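# Press the lunch box lid fully closed

## Task

Push the lunch box lid down until it is seated firmly along its whole rim, disturbing nothing else. The box must stay in its original spot and orientation, and at the end neither hand may touch the box, the lid or the food.

## Robot and tools

Robot: two arms on a table. left_arm (base about y = +0.327 m) carries a left hand; right_arm (base about y = -0.324 m) carries a right hand. Each hand has index, middle and ring fingers plus a thumb, 16 motors per hand. A camera stand sits behind the arms.

Frames: the scene frame has its origin at table-top height midway between the nominal arm bases, +z up, +x out over the table, +y toward the left arm. Image left/right does not match arm names. Hand positions (metres), quaternions (wxyz), targets and wrist-camera poses in results are given in each arm's own base frame. Fixed cameras and the table use the scene frame. Printed positions may be off by a few centimetres, more at long reach.

Hand point axes (right hand): +z runs along straightened fingers toward the tips, +x crosses the palm away from the thumb, +y points out of the back, so the palm face lies at y = -0.062. The left hand mirrors this, with +x pointing toward its thumb. A rigid mast near the wrist on the palm side (x +0.05 to +0.10, z -0.16 to -0.11, up to y = +0.06; x sign flipped on the left hand) can collide with objects. Fingertips carry rubber caps; the rest is hard plastic. The right arm's elbow sags, so its hand ends up below the commanded height; command extra height to compensate.

Tool execute_actions. Argument actions: a list of actions; each action is a list of up to 15 rows, one per 1/30 s control step; a short action repeats its final row for the remaining steps. Each row is one flat list of 48 numbers, all in [-1, 1], covering both arms even if one stays still, in this order: left dx, dy, dz, rx, ry, rz; left hand's 16 motor numbers; left current_limit; left speed; then the same 24 for the right arm. Optional cameras: list of names (cam_high, cam_left_wrist, cam_right_wrist) or ["all"]; images appear only for an empty actions list or when requested. An unknown name invalidates the call.

Pose numbers are offsets, not poses: each row is measured from the arm's Hand target at the start of that action (not from the previous row), in that arm's base axes. Scale: 1.0 = 0.6 m for dx, dy, dz and 180 degrees for rx, ry, rz, which form one rotation vector turning about the Hand target position. Sending the same offset again moves further. Orientation commands are clipped to within 40 degrees of the measured orientation. The hand often stops short of its target; an all-zero action re-requests it, and a remaining gap must be sent as a new offset. To stop pressing into something, command the target back beyond the hand point.

Hand numbers, in this fixed order: index_mcp, index_abd, index_pip, index_dip, middle_mcp, middle_abd, middle_pip, middle_dip, ring_mcp, ring_abd, ring_pip, ring_dip, thumb_cmc, thumb_axl, thumb_mcp, thumb_ipl. These are absolute goal angles scaled between each hinge's stops, not offsets. Straight values: _mcp +0.75, _abd 0.00, _pip +0.58, _dip +0.70, thumb_cmc +0.71, thumb_axl +0.68, thumb_mcp +0.23, thumb_ipl +0.17. Moving toward -1 curls fingers toward the palm and swings the thumb in front of the palm. current_limit maps -1..+1 to 0..550 mA (minimum 11 mA); speed sets motor speed as (speed+1)/2 of 8.5 rad/s. Initial values: current_limit +0.4, speed -0.6; they persist. A zero is a real goal, so to keep a hand unchanged, echo its hand_goal, hand_current_limit and hand_speed.

Results report, per arm, end_effector_position, end_effector_quat_wxyz, Hand target, joint positions, velocities ("within noise" when still) and torques (numbers 3 and 4 wrap at ±28 N m), plus per motor hand_goal, hand_measured, hand_current_ma (positive pushes toward -1) and hand_state: moving, goal, blocked or overload. A motor at 495 mA or more for 5 s shuts down for 10 s. MOTOR HOT warns of heating; at 100 °C the arm goes limp for 30 to 60 s or longer. Long stretches, holding loads and pushing against unreachable targets heat motors.

Tool zoom_image: camera (one of the three names) and region [x0, y0, x1, y1] in pixels of that camera's latest image, at most 504 by 504; images are 672x504.

Tool finished_scene: scene = the current scene's number (integer, 1 to 2). Irreversible; call only once the lid is seated everywhere and both hands are clear.

Cautions: press gently with fingertips or palm, never slam; do not shove or rotate the box; avoid arm-to-arm contact or one hand grasping the other's fingers; keep everything on the table; near the first joint's axis small hand moves can swing the whole arm; watch for arm stops, during which hand commands are dropped.

Each tool is called after "Call:" as name(argument=value, ...), one argument or row to a line, values as JSON.

## Session

Call:
execute_actions(
  actions=[],
)

Scene clock: 0.00 s.
left_arm: end_effector_position=(+0.2661, +0.2144, +0.3441) hand_goal=(+0.754, +0.000, +0.576, +0.696, +0.754, +0.000, +0.576, +0.696, +0.754, +0.000, +0.576, +0.696, +0.714, +0.678, +0.226, +0.168) hand_measured=(+0.754, +0.000, +0.576, +0.696, +0.754, +0.000, +0.576, +0.696, +0.754, +0.000, +0.576, +0.696, +0.714, +0.678, +0.226, +0.168) hand_current_ma=(+0, +0, +0, +0, +0, +0, +0, +0, +0, +0, +0, +0, +0, +0, +0, +0) hand_state=(goal, goal, goal, goal, goal, goal, goal, goal, goal, goal, goal, goal, goal, goal, goal, goal) hand_current_limit=0.40 hand_speed=-0.60 end_effector_quat_wxyz=(+0.220, +0.614, +0.679, +0.336) | right_arm: end_effector_position=(+0.6527, +0.0519, +0.1707) hand_goal=(+0.754, +0.000, +0.576, +0.696, +0.754, +0.000, +0.576, +0.696, +0.754, +0.000, +0.576, +0.696, +0.714, +0.678, +0.226, +0.168) hand_measured=(+0.754, +0.000, +0.576, +0.696, +0.754, +0.000, +0.576, +0.696, +0.754, +0.000, +0.576, +0.696, +0.714, +0.678, +0.226, +0.168) hand_current_ma=(+0, +0, +0, +0, +0, +0, +0, +0, +0, +0, +0, +0, +0, +0, +0, +0) hand_state=(goal, goal, goal, goal, goal, goal, goal, goal, goal, goal, goal, goal, goal, goal, goal, goal) hand_current_limit=0.40 hand_speed=-0.60 end_effector_quat_wxyz=(-0.505, +0.815, +0.190, +0.214)
Joint positions: left_arm=[1.067 0.635 0.758 -1.051 0.562 0.774] | right_arm=[-0.111 1.93 1.739 -1.243 -1.156 1.09]
Joint velocities: within noise
Joint torques (N m): no reading
Heat: left arm: hottest waist 33 °C; right arm: hottest elbow 33 °C.
Hand target: left_arm +0.2668, +0.2159, +0.3562; +0.217, +0.614, +0.675, +0.346 | right_arm +0.6598, +0.0511, +0.1779; -0.502, +0.813, +0.196, +0.221

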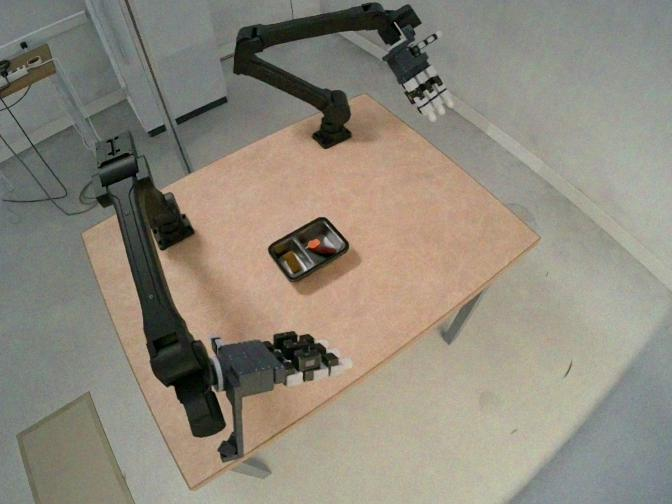

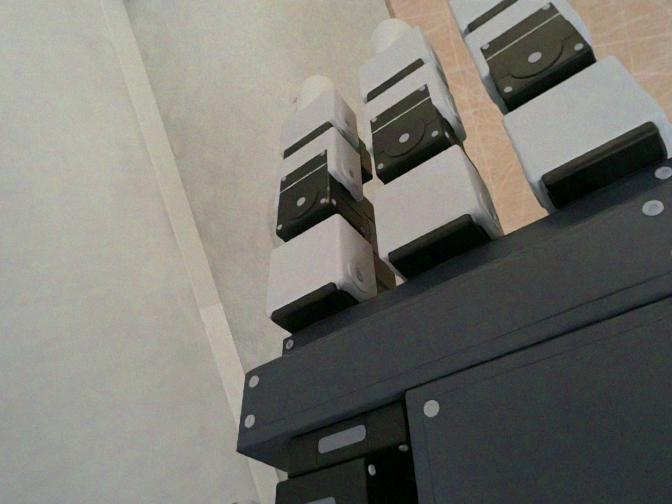

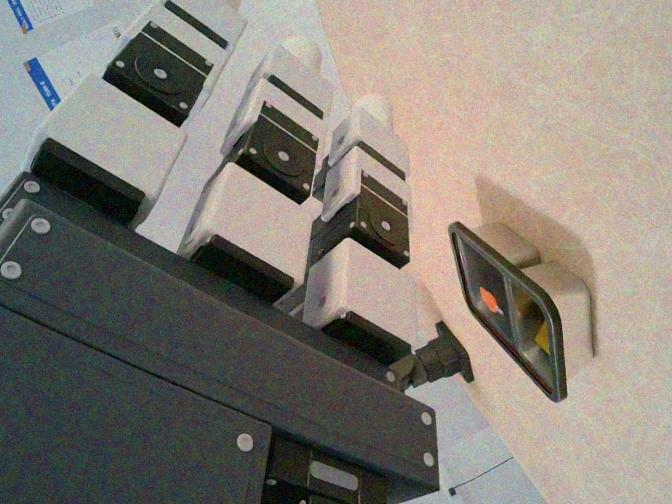

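Call:
zoom_image(
  camera="cam_high",
  region=[250, 200, 370, 290],
)

Call:
zoom_image(
  camera="cam_right_wrist",
  region=[420, 200, 620, 420],
)

Scaled by 4.200.

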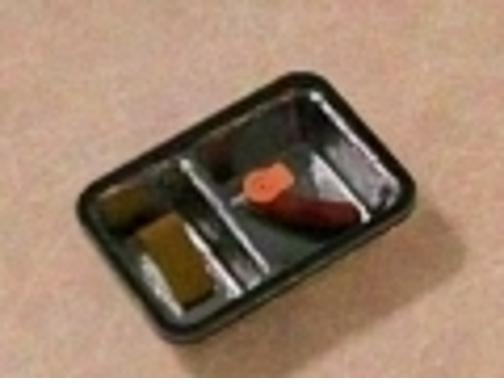

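Scaled by 2.291.

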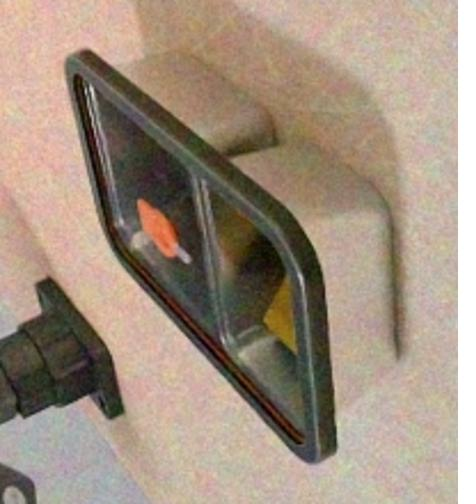

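Call:
execute_actions(
  actions=[
    [[0,0,0,0,0,0,0.754,0,0.576,0.696,0.754,0,0.576,0.696,0.754,0,0.576,0.696,0.714,0.678,0.226,0.168,0.4,-0.6,-0.08,0.03,0.09,-0.06,0.01,0,0.754,0,0.576,0.696,0.754,0,0.576,0.696,0.754,0,0.576,0.696,0.714,0.678,0.226,0.168,0.4,-0.6]],
    [[0,0,0,0,0,0,0.754,0,0.576,0.696,0.754,0,0.576,0.696,0.754,0,0.576,0.696,0.714,0.678,0.226,0.168,0.4,-0.6,-0.12,0.06,0.09,-0.12,0.02,0,0.754,0,0.576,0.696,0.754,0,0.576,0.696,0.754,0,0.576,0.696,0.714,0.678,0.226,0.168,0.4,-0.6]],
    [[0,0,0,0,0,0,0.754,0,0.576,0.696,0.754,0,0.576,0.696,0.754,0,0.576,0.696,0.714,0.678,0.226,0.168,0.4,-0.6,-0.12,0.06,0.06,-0.12,0.02,0,0.754,0,0.576,0.696,0.754,0,0.576,0.696,0.754,0,0.576,0.696,0.714,0.678,0.226,0.168,0.4,-0.6]],
  ],
  cameras=["all"],
)

Scene clock: 106.67 s.
left_arm: end_effector_position=(+0.2661, +0.2144, +0.3441) hand_goal=(+0.754, +0.000, +0.576, +0.696, +0.754, +0.000, +0.576, +0.696, +0.754, +0.000, +0.576, +0.696, +0.714, +0.678, +0.226, +0.168) hand_measured=(+0.758, +0.000, +0.576, +0.696, +0.758, +0.000, +0.576, +0.696, +0.758, +0.000, +0.576, +0.696, +0.718, +0.678, +0.226, +0.168) hand_current_ma=(+3, +0, +0, +0, +3, +0, +0, +0, +3, +0, +0, +0, +3, +0, +0, +0) hand_state=(goal, goal, goal, goal, goal, goal, goal, goal, goal, goal, goal, goal, goal, goal, goal, goal) hand_current_limit=0.40 hand_speed=-0.60 end_effector_quat_wxyz=(+0.220, +0.614, +0.679, +0.336) | right_arm: end_effector_position=(+0.4614, +0.1402, +0.3009) hand_goal=(+0.754, +0.000, +0.576, +0.696, +0.754, +0.000, +0.576, +0.696, +0.754, +0.000, +0.576, +0.696, +0.714, +0.678, +0.226, +0.168) hand_measured=(+0.750, +0.000, +0.576, +0.696, +0.750, +0.000, +0.576, +0.696, +0.752, +0.000, +0.576, +0.696, +0.712, +0.678, +0.224, +0.168) hand_current_ma=(+0, +0, +0, +0, +0, +0, +0, +0, +0, +0, +0, +0, +0, +0, +0, +0) hand_state=(goal, goal, goal, goal, goal, goal, goal, goal, goal, goal, goal, goal, goal, goal, goal, goal) hand_current_limit=0.40 hand_speed=-0.60 end_effector_quat_wxyz=(-0.089, +0.965, +0.243, +0.028)
Joint positions: left_arm=[1.067 0.635 0.758 -1.051 0.562 0.774] | right_arm=[0.413 1.584 1.722 -1.624 -0.167 1.497]
Joint torques (N m): left_arm=[1.08 -1.61 13.31 2.22 0.56 0.09] | right_arm=[0.09 -16.44 12.64 -0.2 0.02 0.14]
Heat: left arm: hottest elbow 41 °C; right arm: hottest elbow 39 °C.
Hand target: left_arm +0.2668, +0.2159, +0.3562; +0.217, +0.614, +0.675, +0.346 | right_arm +0.4678, +0.1411, +0.3219; -0.092, +0.966, +0.236, +0.046
Off the commanded pose: left_arm 0.012 m, 1 deg | right_arm 0.022 m, 2 deg.

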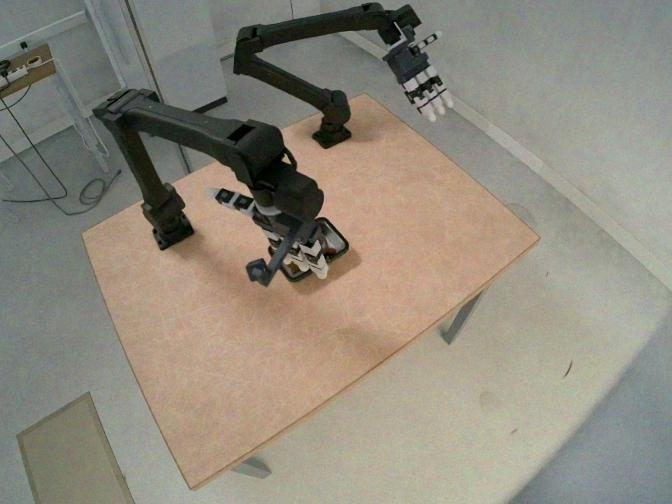

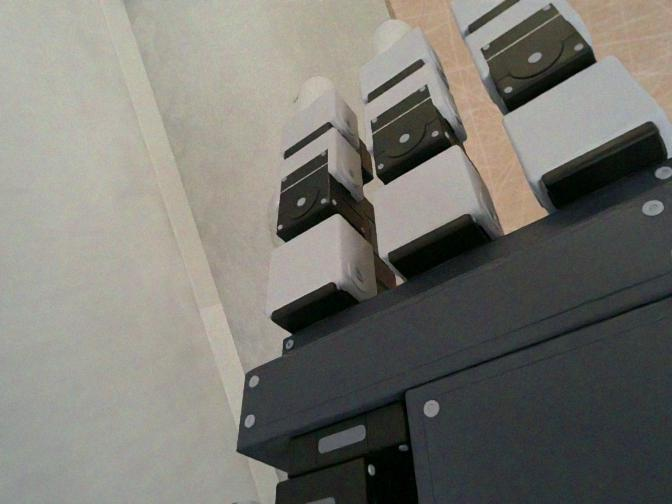

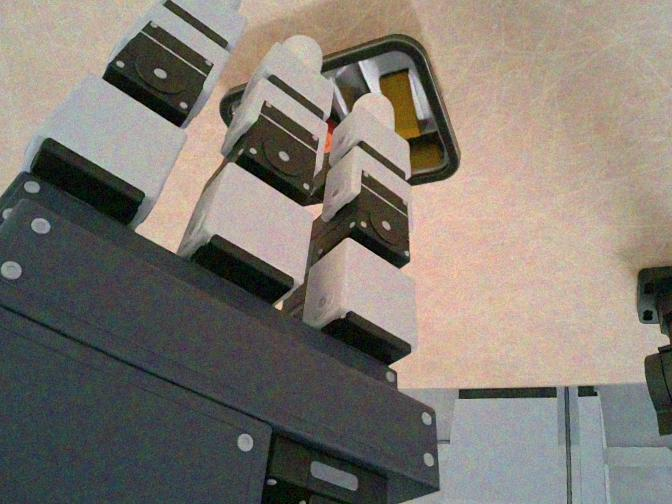

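Call:
zoom_image(
  camera="cam_right_wrist",
  region=[200, 0, 480, 200],
)

Scaled by 1.800.

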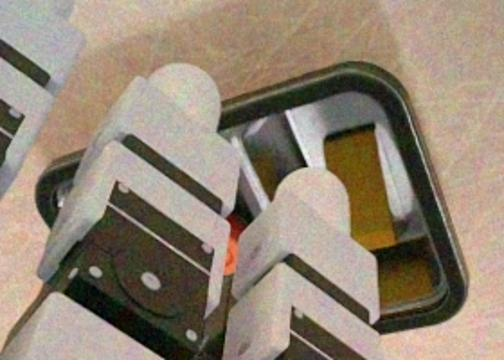

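Call:
execute_actions(
  actions=[
    [[0,0,0,0,0,0,0.754,0,0.576,0.696,0.754,0,0.576,0.696,0.754,0,0.576,0.696,0.714,0.678,0.226,0.168,0.4,-0.6,0.02,0.05,-0.15,0.15,-0.025,0,0.754,0,0.576,0.696,0.754,0,0.576,0.696,0.754,0,0.576,0.696,0.714,0.678,0.226,0.168,0.4,-0.6]],
    [[0,0,0,0,0,0,0.754,0,0.576,0.696,0.754,0,0.576,0.696,0.754,0,0.576,0.696,0.714,0.678,0.226,0.168,0.4,-0.6,0.01,0.05,-0.13,0.15,-0.025,0,0.754,0,0.576,0.696,0.754,0,0.576,0.696,0.754,0,0.576,0.696,0.714,0.678,0.226,0.168,0.4,-0.6]],
  ],
  cameras=["all"],
)

Call:
zoom_image(
  camera="cam_right_wrist",
  region=[400, 150, 672, 420],
)

Scene clock: 180.83 s.
left_arm: end_effector_position=(+0.2661, +0.2144, +0.3441) hand_goal=(+0.754, +0.000, +0.576, +0.696, +0.754, +0.000, +0.576, +0.696, +0.754, +0.000, +0.576, +0.696, +0.714, +0.678, +0.226, +0.168) hand_measured=(+0.758, +0.000, +0.576, +0.696, +0.758, +0.000, +0.576, +0.696, +0.758, +0.000, +0.576, +0.696, +0.718, +0.678, +0.226, +0.168) hand_current_ma=(+3, +0, +0, +0, +3, +0, +0, +0, +3, +0, +0, +0, +3, +0, +0, +0) hand_state=(goal, goal, goal, goal, goal, goal, goal, goal, goal, goal, goal, goal, goal, goal, goal, goal) hand_current_limit=0.40 hand_speed=-0.60 end_effector_quat_wxyz=(+0.220, +0.614, +0.679, +0.336) | right_arm: end_effector_position=(+0.4850, +0.1987, +0.1495) hand_goal=(+0.754, +0.000, +0.576, +0.696, +0.754, +0.000, +0.576, +0.696, +0.754, +0.000, +0.576, +0.696, +0.714, +0.678, +0.226, +0.168) hand_measured=(+0.746, +0.000, +0.576, +0.696, +0.746, +0.000, +0.574, +0.696, +0.748, +0.000, +0.574, +0.696, +0.708, +0.678, +0.224, +0.168) hand_current_ma=(-1, +0, +0, +0, -1, +0, +0, +0, -1, +0, +0, +0, -1, +0, +0, +0) hand_state=(goal, goal, goal, goal, goal, goal, goal, goal, goal, goal, goal, goal, goal, goal, goal, goal) hand_current_limit=0.40 hand_speed=-0.60 end_effector_quat_wxyz=(-0.501, +0.816, +0.199, +0.208)
Joint positions: left_arm=[1.067 0.635 0.758 -1.051 0.562 0.774] | right_arm=[0.185 1.467 1.038 -0.506 -1.033 1.646]
Joint torques (N m): left_arm=[1.03 -1.61 13.31 2.22 0.56 0.09] | right_arm=[0.32 -15.79 8.49 1.92 -1.02 0.12]
Heat: left arm: hottest elbow 42 °C; right arm: hottest elbow 42 °C.
Hand target: left_arm +0.2668, +0.2159, +0.3562; +0.217, +0.614, +0.675, +0.346 | right_arm +0.4858, +0.2012, +0.1539; -0.502, +0.813, +0.196, +0.221
Off the commanded pose: left_arm 0.012 m, 1 deg | right_arm 0.005 m, 2 deg.

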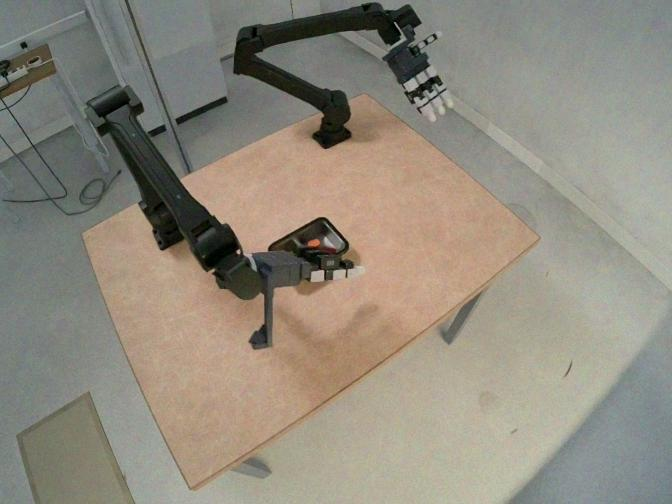

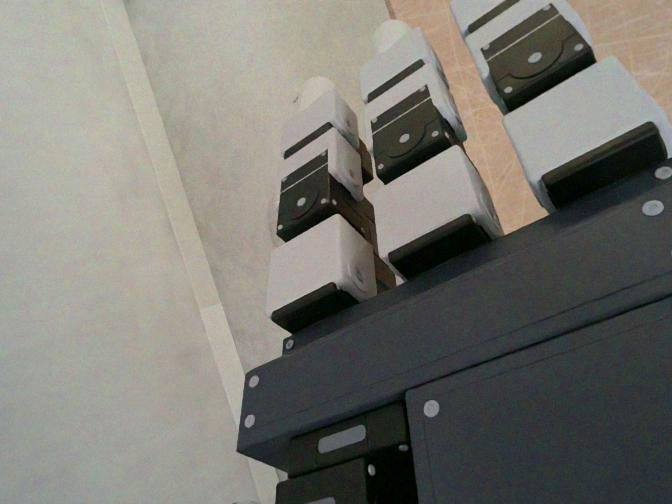

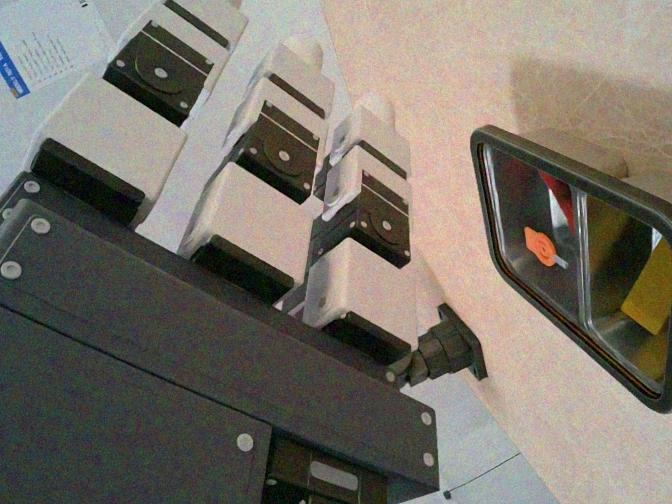

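Scaled by 1.853.

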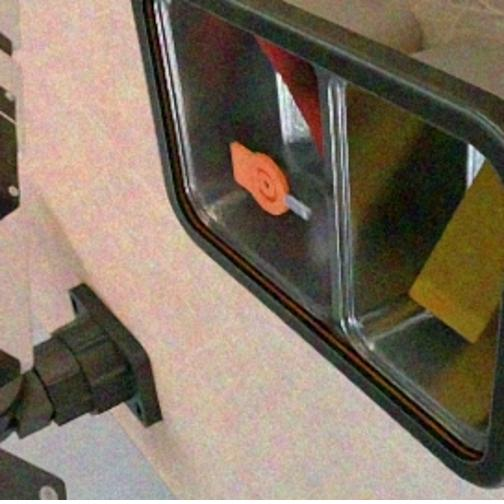

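Call:
zoom_image(
  camera="cam_right_wrist",
  region=[460, 110, 672, 250],
)

Call:
zoom_image(
  camera="cam_right_wrist",
  region=[560, 290, 672, 420],
)

Scaled by 2.377.

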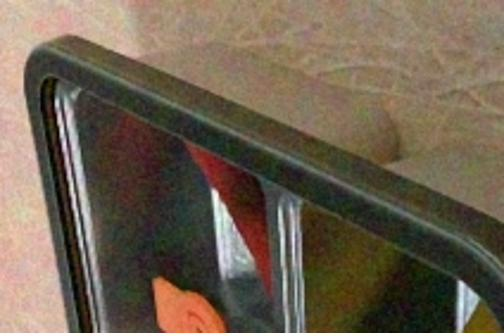

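Scaled by 3.877.

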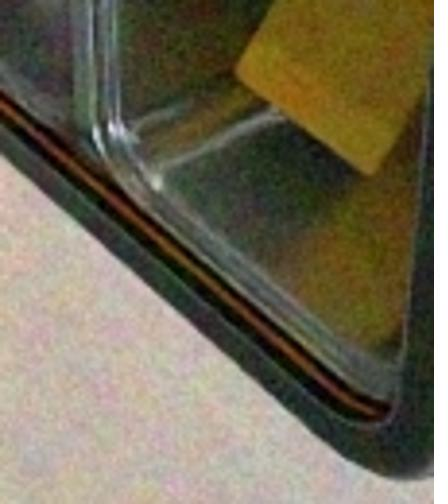

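Call:
execute_actions(
  actions=[
    [[0,0,0,0,0,0,0.754,0,0.576,0.696,0.754,0,0.576,0.696,0.754,0,0.576,0.696,0.714,0.678,0.226,0.168,0.4,-0.6,-0.04,0.0,0.14,-0.086,0.034,-0.028,-0.548,0,-0.737,0.043,-0.548,0,-0.737,0.043,-0.548,0,-0.737,0.043,0.714,0.678,0.226,0.168,0.2,-0.5]],
    [[0,0,0,0,0,0,0.754,0,0.576,0.696,0.754,0,0.576,0.696,0.754,0,0.576,0.696,0.714,0.678,0.226,0.168,0.4,-0.6,-0.118,0.05,0.10,-0.086,0.034,-0.028,-0.548,0,-0.737,0.043,-0.548,0,-0.737,0.043,-0.548,0,-0.737,0.043,0.714,0.678,0.226,0.168,0.2,-0.5]],
    [[0,0,0,0,0,0,0.754,0,0.576,0.696,0.754,0,0.576,0.696,0.754,0,0.576,0.696,0.714,0.678,0.226,0.168,0.4,-0.6,-0.118,0.08,0,-0.086,0.034,-0.028,-0.548,0,-0.737,0.043,-0.548,0,-0.737,0.043,-0.548,0,-0.737,0.043,0.714,0.678,0.226,0.168,0.2,-0.5]],
    [[0,0,0,0,0,0,0.754,0,0.576,0.696,0.754,0,0.576,0.696,0.754,0,0.576,0.696,0.714,0.678,0.226,0.168,0.4,-0.6,-0.118,0.04,0,-0.086,0.034,-0.028,-0.548,0,-0.737,0.043,-0.548,0,-0.737,0.043,-0.548,0,-0.737,0.043,0.714,0.678,0.226,0.168,0.2,-0.5]],
  ],
  cameras=["all"],
)

Scene clock: 262.10 s.
left_arm: end_effector_position=(+0.2661, +0.2144, +0.3441) hand_goal=(+0.754, +0.000, +0.576, +0.696, +0.754, +0.000, +0.576, +0.696, +0.754, +0.000, +0.576, +0.696, +0.714, +0.678, +0.226, +0.168) hand_measured=(+0.758, +0.000, +0.576, +0.696, +0.758, +0.000, +0.576, +0.696, +0.758, +0.000, +0.576, +0.696, +0.718, +0.678, +0.226, +0.168) hand_current_ma=(+3, +0, +0, +0, +3, +0, +0, +0, +3, +0, +0, +0, +3, +0, +0, +0) hand_state=(goal, goal, goal, goal, goal, goal, goal, goal, goal, goal, goal, goal, goal, goal, goal, goal) hand_current_limit=0.40 hand_speed=-0.60 end_effector_quat_wxyz=(+0.220, +0.614, +0.679, +0.336) | right_arm: end_effector_position=(+0.2437, +0.2941, +0.2882) hand_goal=(-0.548, +0.000, -0.736, +0.044, -0.548, +0.000, -0.736, +0.044, -0.548, +0.000, -0.736, +0.044, +0.714, +0.678, +0.226, +0.168) hand_measured=(-0.476, +0.000, -0.712, +0.050, -0.490, +0.000, -0.716, +0.046, -0.490, +0.000, -0.718, +0.046, +0.720, +0.678, +0.224, +0.168) hand_current_ma=(+86, +0, +9, +0, +55, +0, +6, +0, +57, +0, +5, +0, +0, +0, +0, +0) hand_state=(blocked, goal, blocked, goal, blocked, goal, blocked, goal, blocked, goal, goal, goal, goal, goal, goal, goal) hand_current_limit=0.20 hand_speed=-0.50 end_effector_quat_wxyz=(-0.051, +0.972, +0.219, -0.065)
Joint positions: left_arm=[1.067 0.635 0.758 -1.051 0.562 0.774] | right_arm=[0.968 1.515 1.592 -1.675 -0.163 2.092]
Joint torques (N m): left_arm=[1.08 -1.67 13.33 2.22 0.56 0.09] | right_arm=[-0.85 -13.86 12.37 -0.43 -0.06 0.13]
Heat: left arm: hottest elbow 44 °C; right arm: hottest elbow 40 °C.
Hand target: left_arm +0.2668, +0.2159, +0.3562; +0.217, +0.614, +0.675, +0.346 | right_arm +0.2494, +0.3033, +0.2980; -0.002, +0.999, +0.038, +0.002
Off the commanded pose: left_arm 0.012 m, 1 deg | right_arm 0.014 m, 23 deg.
joint sent to its limit (right arm) — joint 6 (wrist roll), upper limit. The joint targets are off in orientation, not in position.

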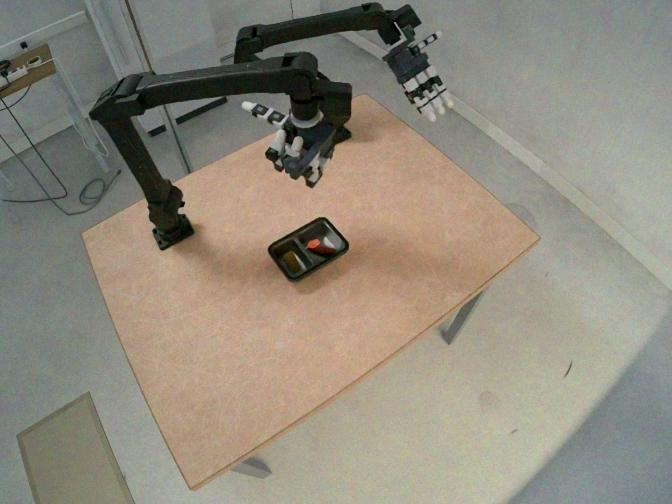

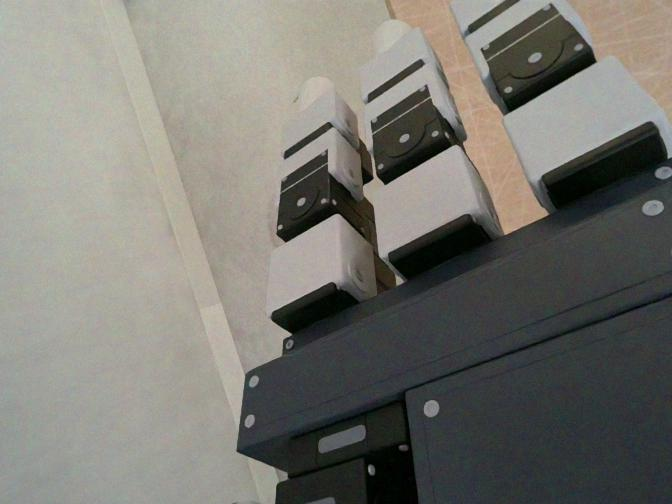

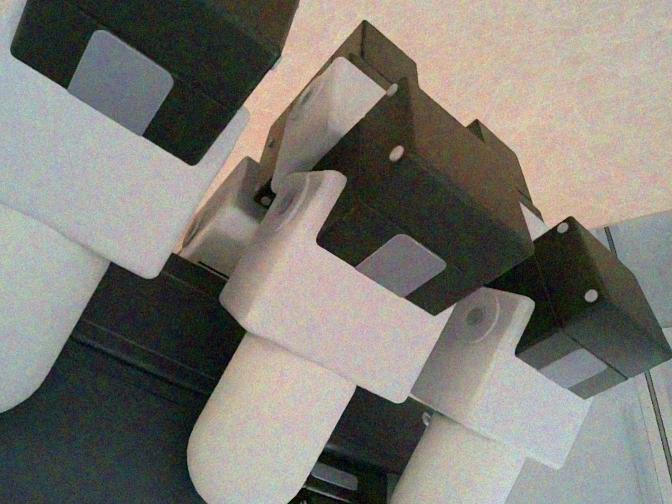

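Call:
execute_actions(
  actions=[
    [[0,0,0,0,0,0,0.754,0,0.576,0.696,0.754,0,0.576,0.696,0.754,0,0.576,0.696,0.714,0.678,0.226,0.168,0.4,-0.6,0,0.053,0,0,0,0.2,-0.49,0,-0.72,0.045,-0.5,0,-0.72,0.045,-0.5,0,-0.72,0.045,0.714,0.678,0.226,0.168,0.2,-0.5]],
    [[0,0,0,0,0,0,0.754,0,0.576,0.696,0.754,0,0.576,0.696,0.754,0,0.576,0.696,0.714,0.678,0.226,0.168,0.4,-0.6,0,0.053,0,0,0,0.2,-0.49,0,-0.72,0.045,-0.5,0,-0.72,0.045,-0.5,0,-0.72,0.045,0.714,0.678,0.226,0.168,0.2,-0.5]],
    [[0,0,0,0,0,0,0.754,0,0.576,0.696,0.754,0,0.576,0.696,0.754,0,0.576,0.696,0.714,0.678,0.226,0.168,0.4,-0.6,0,0.053,0,0,0,0.2,-0.49,0,-0.72,0.045,-0.5,0,-0.72,0.045,-0.5,0,-0.72,0.045,0.714,0.678,0.226,0.168,0.2,-0.5]],
    [[0,0,0,0,0,0,0.754,0,0.576,0.696,0.754,0,0.576,0.696,0.754,0,0.576,0.696,0.714,0.678,0.226,0.168,0.4,-0.6,0,0.053,0,0,0,0.2,-0.49,0,-0.72,0.045,-0.5,0,-0.72,0.045,-0.5,0,-0.72,0.045,0.714,0.678,0.226,0.168,0.2,-0.5]],
    [[0,0,0,0,0,0,0.754,0,0.576,0.696,0.754,0,0.576,0.696,0.754,0,0.576,0.696,0.714,0.678,0.226,0.168,0.4,-0.6,-0.015,0.053,0,0,0,0.2,-0.49,0,-0.72,0.045,-0.5,0,-0.72,0.045,-0.5,0,-0.72,0.045,0.714,0.678,0.226,0.168,0.2,-0.5]],
  ],
  cameras=["all"],
)

Scene clock: 291.67 s.
left_arm: end_effector_position=(+0.2661, +0.2144, +0.3441) hand_goal=(+0.754, +0.000, +0.576, +0.696, +0.754, +0.000, +0.576, +0.696, +0.754, +0.000, +0.576, +0.696, +0.714, +0.678, +0.226, +0.168) hand_measured=(+0.758, +0.000, +0.576, +0.696, +0.758, +0.000, +0.576, +0.696, +0.758, +0.000, +0.576, +0.696, +0.718, +0.678, +0.226, +0.168) hand_current_ma=(+3, +0, +0, +0, +3, +0, +0, +0, +3, +0, +0, +0, +3, +0, +0, +0) hand_state=(goal, goal, goal, goal, goal, goal, goal, goal, goal, goal, goal, goal, goal, goal, goal, goal) hand_current_limit=0.40 hand_speed=-0.60 end_effector_quat_wxyz=(+0.220, +0.614, +0.679, +0.336) | right_arm: end_effector_position=(+0.2309, +0.4463, +0.2821) hand_goal=(-0.490, +0.000, -0.720, +0.046, -0.500, +0.000, -0.720, +0.046, -0.500, +0.000, -0.720, +0.046, +0.714, +0.678, +0.226, +0.168) hand_measured=(-0.466, +0.000, -0.710, +0.050, -0.482, +0.000, -0.716, +0.046, -0.484, +0.000, -0.716, +0.046, +0.718, +0.678, +0.224, +0.168) hand_current_ma=(+10, +0, +2, +0, +5, +0, +0, +0, +5, +0, +0, +0, +0, +0, +0, +0) hand_state=(blocked, goal, goal, goal, goal, goal, goal, goal, goal, goal, goal, goal, goal, goal, goal, goal) hand_current_limit=0.20 hand_speed=-0.50 end_effector_quat_wxyz=(-0.007, -0.029, +0.999, -0.020)
Joint positions: left_arm=[1.067 0.635 0.758 -1.051 0.562 0.774] | right_arm=[1.041 1.46 1.509 -1.662 0.009 -0.587]
Joint torques (N m): left_arm=[1.08 -1.61 13.33 2.24 0.56 0.1] | right_arm=[-0.79 -12.51 12.79 0.88 -0.18 -0.16]
Heat: left arm: hottest elbow 44 °C; right arm: hottest elbow 43 °C.
Hand target: left_arm +0.2668, +0.2159, +0.3562; +0.217, +0.614, +0.675, +0.346 | right_arm +0.2404, +0.4621, +0.2979; -0.002, -0.038, +0.999, -0.002
Off the commanded pose: left_arm 0.012 m, 1 deg | right_arm 0.024 m, 2 deg.

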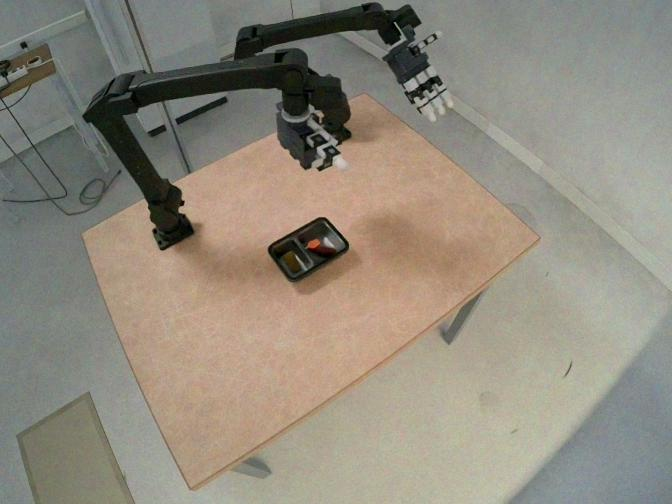

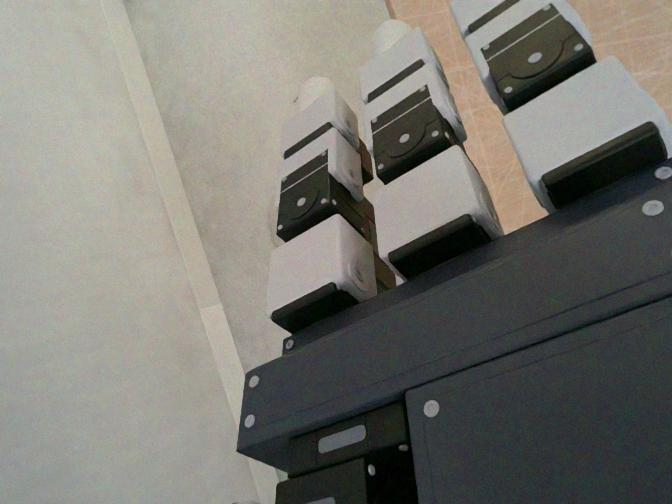

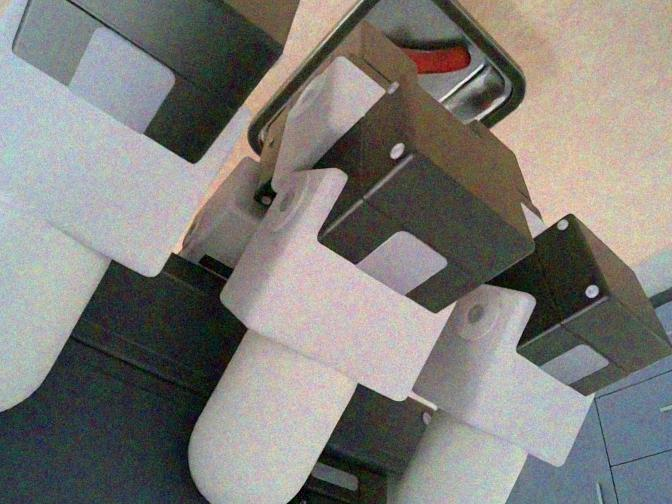

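Call:
execute_actions(
  actions=[
    [[0,0,0,0,0,0,0.754,0,0.576,0.696,0.754,0,0.576,0.696,0.754,0,0.576,0.696,0.714,0.678,0.226,0.168,0.4,-0.6,0,0,-0.12,0,0,0,-0.49,0,-0.72,0.045,-0.5,0,-0.72,0.045,-0.5,0,-0.72,0.045,0.714,0.678,0.226,0.168,0.2,-0.5]],
    [[0,0,0,0,0,0,0.754,0,0.576,0.696,0.754,0,0.576,0.696,0.754,0,0.576,0.696,0.714,0.678,0.226,0.168,0.4,-0.6,0,0,-0.1,0,0,0,-0.49,0,-0.72,0.045,-0.5,0,-0.72,0.045,-0.5,0,-0.72,0.045,0.714,0.678,0.226,0.168,0.2,-0.5]],
  ],
  cameras=["cam_high","cam_right_wrist"],
)

Call:
zoom_image(
  camera="cam_high",
  region=[220, 130, 400, 300],
)

Scene clock: 304.67 s.
left_arm: end_effector_position=(+0.2661, +0.2144, +0.3441) hand_goal=(+0.754, +0.000, +0.576, +0.696, +0.754, +0.000, +0.576, +0.696, +0.754, +0.000, +0.576, +0.696, +0.714, +0.678, +0.226, +0.168) hand_measured=(+0.758, +0.000, +0.576, +0.696, +0.758, +0.000, +0.576, +0.696, +0.758, +0.000, +0.576, +0.696, +0.718, +0.678, +0.226, +0.168) hand_current_ma=(+3, +0, +0, +0, +3, +0, +0, +0, +3, +0, +0, +0, +3, +0, +0, +0) hand_state=(goal, goal, goal, goal, goal, goal, goal, goal, goal, goal, goal, goal, goal, goal, goal, goal) hand_current_limit=0.40 hand_speed=-0.60 end_effector_quat_wxyz=(+0.220, +0.614, +0.679, +0.336) | right_arm: end_effector_position=(+0.2356, +0.4589, +0.1686) hand_goal=(-0.490, +0.000, -0.720, +0.046, -0.500, +0.000, -0.720, +0.046, -0.500, +0.000, -0.720, +0.046, +0.714, +0.678, +0.226, +0.168) hand_measured=(-0.466, +0.000, -0.710, +0.050, -0.484, +0.000, -0.716, +0.046, -0.484, +0.000, -0.716, +0.046, +0.718, +0.678, +0.224, +0.168) hand_current_ma=(+10, +0, +2, +0, +5, +0, +0, +0, +5, +0, +0, +0, +0, +0, +0, +0) hand_state=(blocked, goal, goal, goal, goal, goal, goal, goal, goal, goal, goal, goal, goal, goal, goal, goal) hand_current_limit=0.20 hand_speed=-0.50 end_effector_quat_wxyz=(-0.003, -0.035, +0.999, -0.006)
Joint positions: left_arm=[1.067 0.635 0.758 -1.051 0.562 0.774] | right_arm=[1.041 1.507 1.254 -1.331 0.002 -0.6]
Joint torques (N m): left_arm=[1.08 -1.61 13.31 2.22 0.56 0.09] | right_arm=[-1.14 -14.56 9.06 1.05 -0.16 -0.17]
Heat: left arm: hottest elbow 44 °C; right arm: hottest elbow 43 °C.
Hand target: left_arm +0.2668, +0.2159, +0.3562; +0.217, +0.614, +0.675, +0.346 | right_arm +0.2404, +0.4622, +0.1660; -0.002, -0.038, +0.999, -0.002
Off the commanded pose: left_arm 0.012 m, 1 deg | right_arm 0.006 m, 1 deg.
Images, in order (width x height): cam_high 672x504, cam_right_wrist 672x504.

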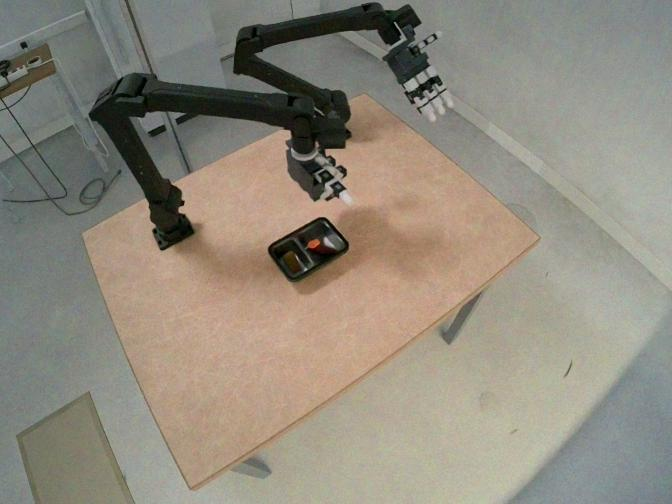

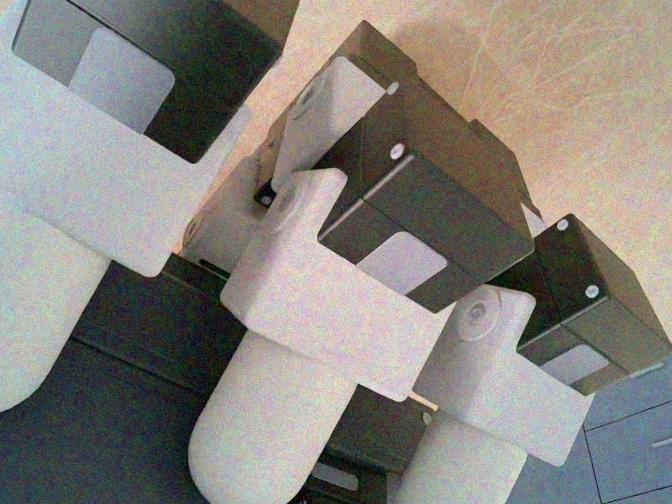

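Scaled by 2.800.

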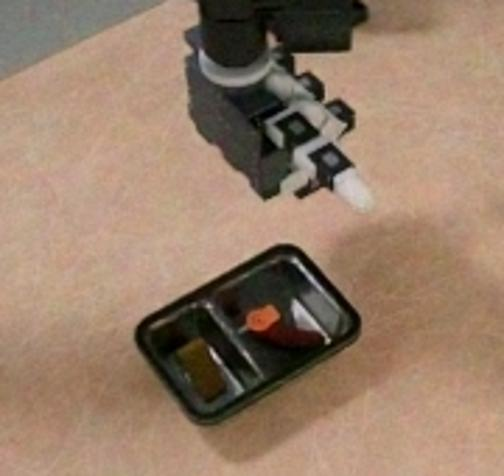

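Call:
execute_actions(
  actions=[
    [[0,0,0,0,0,0,0.754,0,0.576,0.696,0.754,0,0.576,0.696,0.754,0,0.576,0.696,0.714,0.678,0.226,0.168,0.4,-0.6,0,-0.083,-0.02,0,0,0,-0.49,0,-0.72,0.045,-0.5,0,-0.72,0.045,-0.5,0,-0.72,0.045,0.714,0.678,0.226,0.168,0.2,-0.5]],
    [[0,0,0,0,0,0,0.754,0,0.576,0.696,0.754,0,0.576,0.696,0.754,0,0.576,0.696,0.714,0.678,0.226,0.168,0.4,-0.6,0,0,-0.08,0,0,0,-0.49,0,-0.72,0.045,-0.5,0,-0.72,0.045,-0.5,0,-0.72,0.045,0.714,0.678,0.226,0.168,0.2,-0.5]],
  ],
  cameras=["cam_high","cam_right_wrist"],
)

Call:
zoom_image(
  camera="cam_high",
  region=[240, 150, 380, 300],
)

Scene clock: 354.77 s.
left_arm: end_effector_position=(+0.2661, +0.2144, +0.3441) hand_goal=(+0.754, +0.000, +0.576, +0.696, +0.754, +0.000, +0.576, +0.696, +0.754, +0.000, +0.576, +0.696, +0.714, +0.678, +0.226, +0.168) hand_measured=(+0.758, +0.000, +0.576, +0.696, +0.758, +0.000, +0.576, +0.696, +0.758, +0.000, +0.576, +0.696, +0.718, +0.678, +0.226, +0.168) hand_current_ma=(+3, +0, +0, +0, +3, +0, +0, +0, +3, +0, +0, +0, +3, +0, +0, +0) hand_state=(goal, goal, goal, goal, goal, goal, goal, goal, goal, goal, goal, goal, goal, goal, goal, goal) hand_current_limit=0.40 hand_speed=-0.60 end_effector_quat_wxyz=(+0.220, +0.614, +0.679, +0.336) | right_arm: end_effector_position=(+0.2393, +0.4095, +0.1123) hand_goal=(-0.490, +0.000, -0.720, +0.046, -0.500, +0.000, -0.720, +0.046, -0.500, +0.000, -0.720, +0.046, +0.714, +0.678, +0.226, +0.168) hand_measured=(-0.466, +0.000, -0.710, +0.050, -0.484, +0.000, -0.716, +0.046, -0.484, +0.000, -0.716, +0.046, +0.716, +0.678, +0.224, +0.168) hand_current_ma=(+10, +0, +2, +0, +5, +0, +0, +0, +5, +0, +0, +0, +0, +0, +0, +0) hand_state=(blocked, goal, goal, goal, goal, goal, goal, goal, goal, goal, goal, goal, goal, goal, goal, goal) hand_current_limit=0.20 hand_speed=-0.50 end_effector_quat_wxyz=(-0.001, -0.032, +0.999, -0.002)
Joint positions: left_arm=[1.067 0.635 0.758 -1.051 0.562 0.774] | right_arm=[0.97 1.45 1.034 -1.158 0.001 -0.664]
Joint torques (N m): left_arm=[1.08 -1.55 13.31 2.22 0.56 0.1] | right_arm=[-0.91 -12.04 8.18 1.06 -0.18 -0.17]
Heat: left arm: hottest elbow 44 °C; right arm: hottest elbow 43 °C.
Hand target: left_arm +0.2668, +0.2159, +0.3562; +0.217, +0.614, +0.675, +0.346 | right_arm +0.2405, +0.4125, +0.1060; -0.002, -0.038, +0.999, -0.002
Off the commanded pose: left_arm 0.012 m, 1 deg | right_arm 0.007 m, 1 deg.
Images, in order (width x height): cam_high 672x504, cam_right_wrist 672x504.

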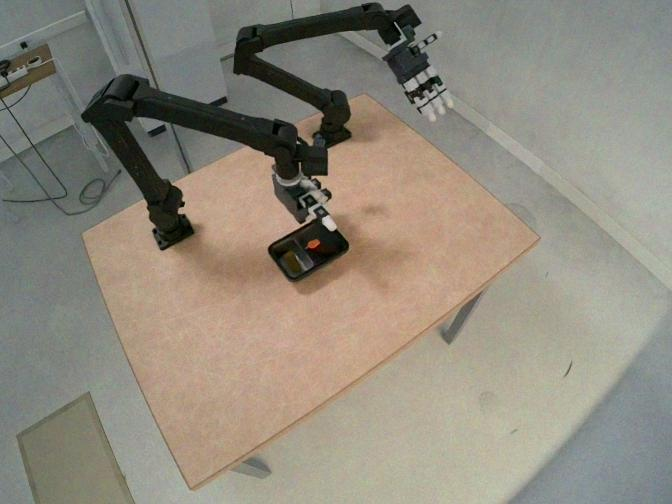

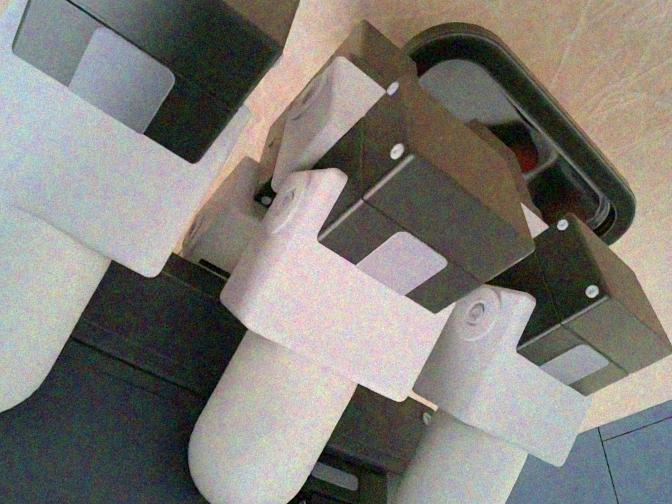

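Scaled by 3.360.

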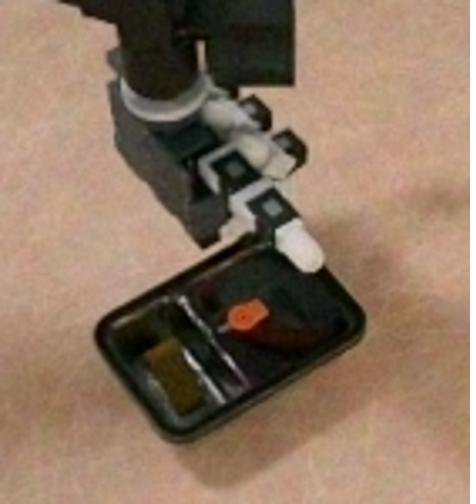

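Call:
execute_actions(
  actions=[
    [[0,0,0,0,0,0,0.754,0,0.576,0.696,0.754,0,0.576,0.696,0.754,0,0.576,0.696,0.714,0.678,0.226,0.168,0.4,-0.6,0.092,-0.033,0,0,0,0,-0.49,0,-0.72,0.045,-0.5,0,-0.72,0.045,-0.5,0,-0.72,0.045,0.714,0.678,0.226,0.168,0.2,-0.5]],
    [[0,0,0,0,0,0,0.754,0,0.576,0.696,0.754,0,0.576,0.696,0.754,0,0.576,0.696,0.714,0.678,0.226,0.168,0.4,-0.6,0,0,-0.05,0,0,0,-0.49,0,-0.72,0.045,-0.5,0,-0.72,0.045,-0.5,0,-0.72,0.045,0.714,0.678,0.226,0.168,0.2,-0.5]],
  ],
  cameras=["cam_high","cam_right_wrist"],
)

Call:
zoom_image(
  camera="cam_high",
  region=[250, 180, 370, 300],
)

Scene clock: 428.43 s.
left_arm: end_effector_position=(+0.2661, +0.2144, +0.3441) hand_goal=(+0.754, +0.000, +0.576, +0.696, +0.754, +0.000, +0.576, +0.696, +0.754, +0.000, +0.576, +0.696, +0.714, +0.678, +0.226, +0.168) hand_measured=(+0.758, +0.000, +0.576, +0.696, +0.758, +0.000, +0.576, +0.696, +0.758, +0.000, +0.576, +0.696, +0.718, +0.678, +0.226, +0.168) hand_current_ma=(+3, +0, +0, +0, +3, +0, +0, +0, +3, +0, +0, +0, +3, +0, +0, +0) hand_state=(goal, goal, goal, goal, goal, goal, goal, goal, goal, goal, goal, goal, goal, goal, goal, goal) hand_current_limit=0.40 hand_speed=-0.60 end_effector_quat_wxyz=(+0.220, +0.614, +0.679, +0.336) | right_arm: end_effector_position=(+0.2955, +0.3857, +0.0800) hand_goal=(-0.490, +0.000, -0.720, +0.046, -0.500, +0.000, -0.720, +0.046, -0.500, +0.000, -0.720, +0.046, +0.714, +0.678, +0.226, +0.168) hand_measured=(-0.466, +0.000, -0.710, +0.050, -0.484, +0.000, -0.716, +0.046, -0.484, +0.000, -0.716, +0.046, +0.716, +0.678, +0.224, +0.168) hand_current_ma=(+10, +0, +2, +0, +5, +0, +0, +0, +5, +0, +0, +0, +0, +0, +0, +0) hand_state=(blocked, goal, goal, goal, goal, goal, goal, goal, goal, goal, goal, goal, goal, goal, goal, goal) hand_current_limit=0.20 hand_speed=-0.50 end_effector_quat_wxyz=(-0.003, -0.028, +1.000, -0.005)
Joint positions: left_arm=[1.067 0.635 0.758 -1.051 0.562 0.774] | right_arm=[0.826 1.534 1.034 -1.081 0.003 -0.801]
Joint torques (N m): left_arm=[1.08 -1.61 13.31 2.24 0.56 0.09] | right_arm=[0.5 -13.22 8.49 0.91 -0.27 -0.14]
Heat: left arm: hottest elbow 45 °C; right arm: hottest elbow 41 °C.
Hand target: left_arm +0.2668, +0.2159, +0.3562; +0.217, +0.614, +0.675, +0.346 | right_arm +0.2956, +0.3927, +0.0760; -0.002, -0.038, +0.999, -0.002
Off the commanded pose: left_arm 0.012 m, 1 deg | right_arm 0.008 m, 1 deg.
Images, in order (width x height): cam_high 672x504, cam_right_wrist 672x504.

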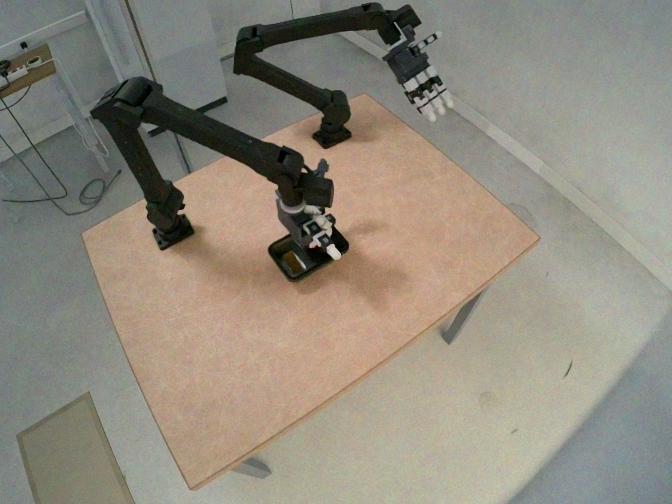

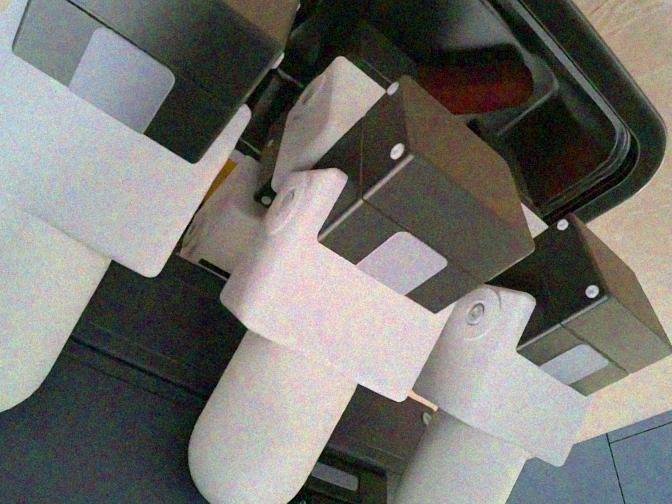

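Scaled by 4.200.

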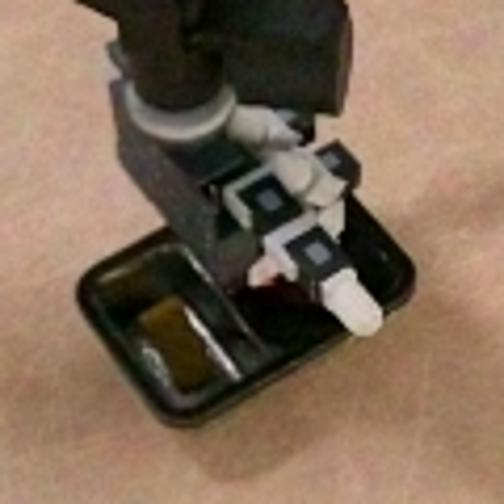

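Call:
execute_actions(
  actions=[
    [[0,0,0,0,0,0,0.754,0,0.576,0.696,0.754,0,0.576,0.696,0.754,0,0.576,0.696,0.714,0.678,0.226,0.168,0.4,-0.6,0.033,0.075,0,0,0,0,-0.49,0,-0.72,0.045,-0.5,0,-0.72,0.045,-0.5,0,-0.72,0.045,0.714,0.678,0.226,0.168,0.2,-0.5]],
    [[0,0,0,0,0,0,0.754,0,0.576,0.696,0.754,0,0.576,0.696,0.754,0,0.576,0.696,0.714,0.678,0.226,0.168,0.4,-0.6,0,0,-0.02,0,0,0,-0.49,0,-0.72,0.045,-0.5,0,-0.72,0.045,-0.5,0,-0.72,0.045,0.714,0.678,0.226,0.168,0.2,-0.5]],
  ],
  cameras=["cam_high","cam_right_wrist"],
)

Call:
zoom_image(
  camera="cam_high",
  region=[250, 180, 370, 300],
)

Scene clock: 492.97 s.
left_arm: end_effector_position=(+0.2661, +0.2144, +0.3441) hand_goal=(+0.754, +0.000, +0.576, +0.696, +0.754, +0.000, +0.576, +0.696, +0.754, +0.000, +0.576, +0.696, +0.714, +0.678, +0.226, +0.168) hand_measured=(+0.758, +0.000, +0.576, +0.696, +0.758, +0.000, +0.576, +0.696, +0.758, +0.000, +0.576, +0.696, +0.718, +0.678, +0.226, +0.168) hand_current_ma=(+3, +0, +0, +0, +3, +0, +0, +0, +3, +0, +0, +0, +3, +0, +0, +0) hand_state=(goal, goal, goal, goal, goal, goal, goal, goal, goal, goal, goal, goal, goal, goal, goal, goal) hand_current_limit=0.40 hand_speed=-0.60 end_effector_quat_wxyz=(+0.220, +0.614, +0.679, +0.336) | right_arm: end_effector_position=(+0.3071, +0.4254, +0.0727) hand_goal=(-0.490, +0.000, -0.720, +0.046, -0.500, +0.000, -0.720, +0.046, -0.500, +0.000, -0.720, +0.046, +0.714, +0.678, +0.226, +0.168) hand_measured=(-0.474, +0.000, -0.708, +0.050, -0.484, +0.000, -0.716, +0.046, -0.484, +0.000, -0.716, +0.046, +0.718, +0.678, +0.224, +0.168) hand_current_ma=(+5, +0, +2, +0, +5, +0, +0, +0, +5, +0, +0, +0, +0, +0, +0, +0) hand_state=(goal, goal, goal, goal, goal, goal, goal, goal, goal, goal, goal, goal, goal, goal, goal, goal) hand_current_limit=0.20 hand_speed=-0.50 end_effector_quat_wxyz=(-0.002, -0.042, +0.999, -0.003)
Joint positions: left_arm=[1.067 0.635 0.758 -1.051 0.562 0.774] | right_arm=[0.862 1.634 1.134 -1.077 0.001 -0.793]
Joint torques (N m): left_arm=[1.08 -1.61 13.31 2.24 0.56 0.1] | right_arm=[0.03 -12.51 10.07 1.02 -0.14 0.08]
Heat: left arm: hottest elbow 46 °C; right arm: hottest elbow 41 °C.
Hand target: left_arm +0.2668, +0.2159, +0.3562; +0.217, +0.614, +0.675, +0.346 | right_arm +0.3155, +0.4375, +0.0639; -0.002, -0.038, +0.999, -0.002
Off the commanded pose: left_arm 0.012 m, 1 deg | right_arm 0.017 m, 0 deg.
Images, in order (width x height): cam_high 672x504, cam_right_wrist 672x504.

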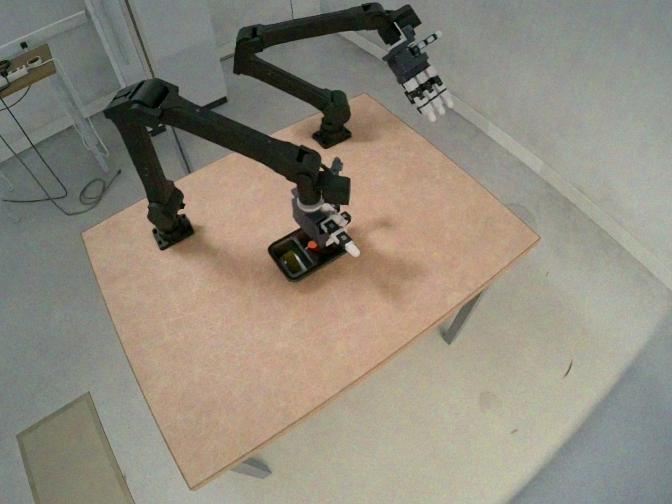

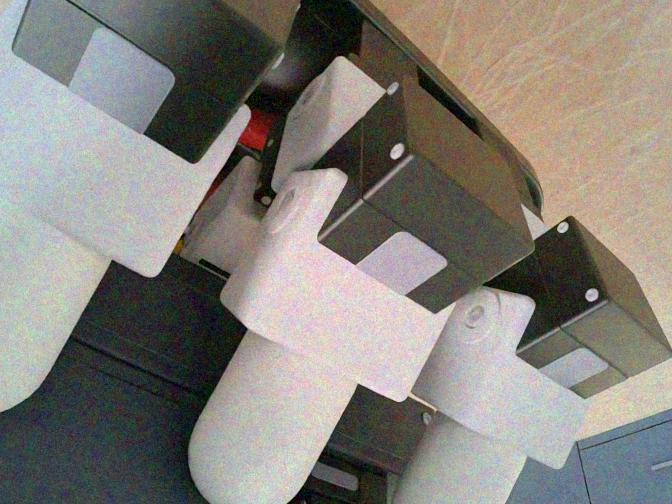

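Scaled by 4.200.

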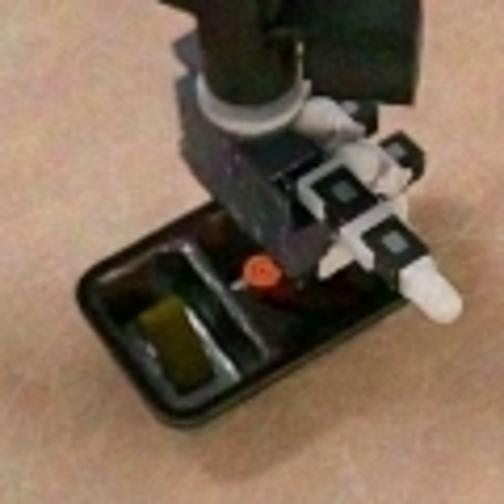

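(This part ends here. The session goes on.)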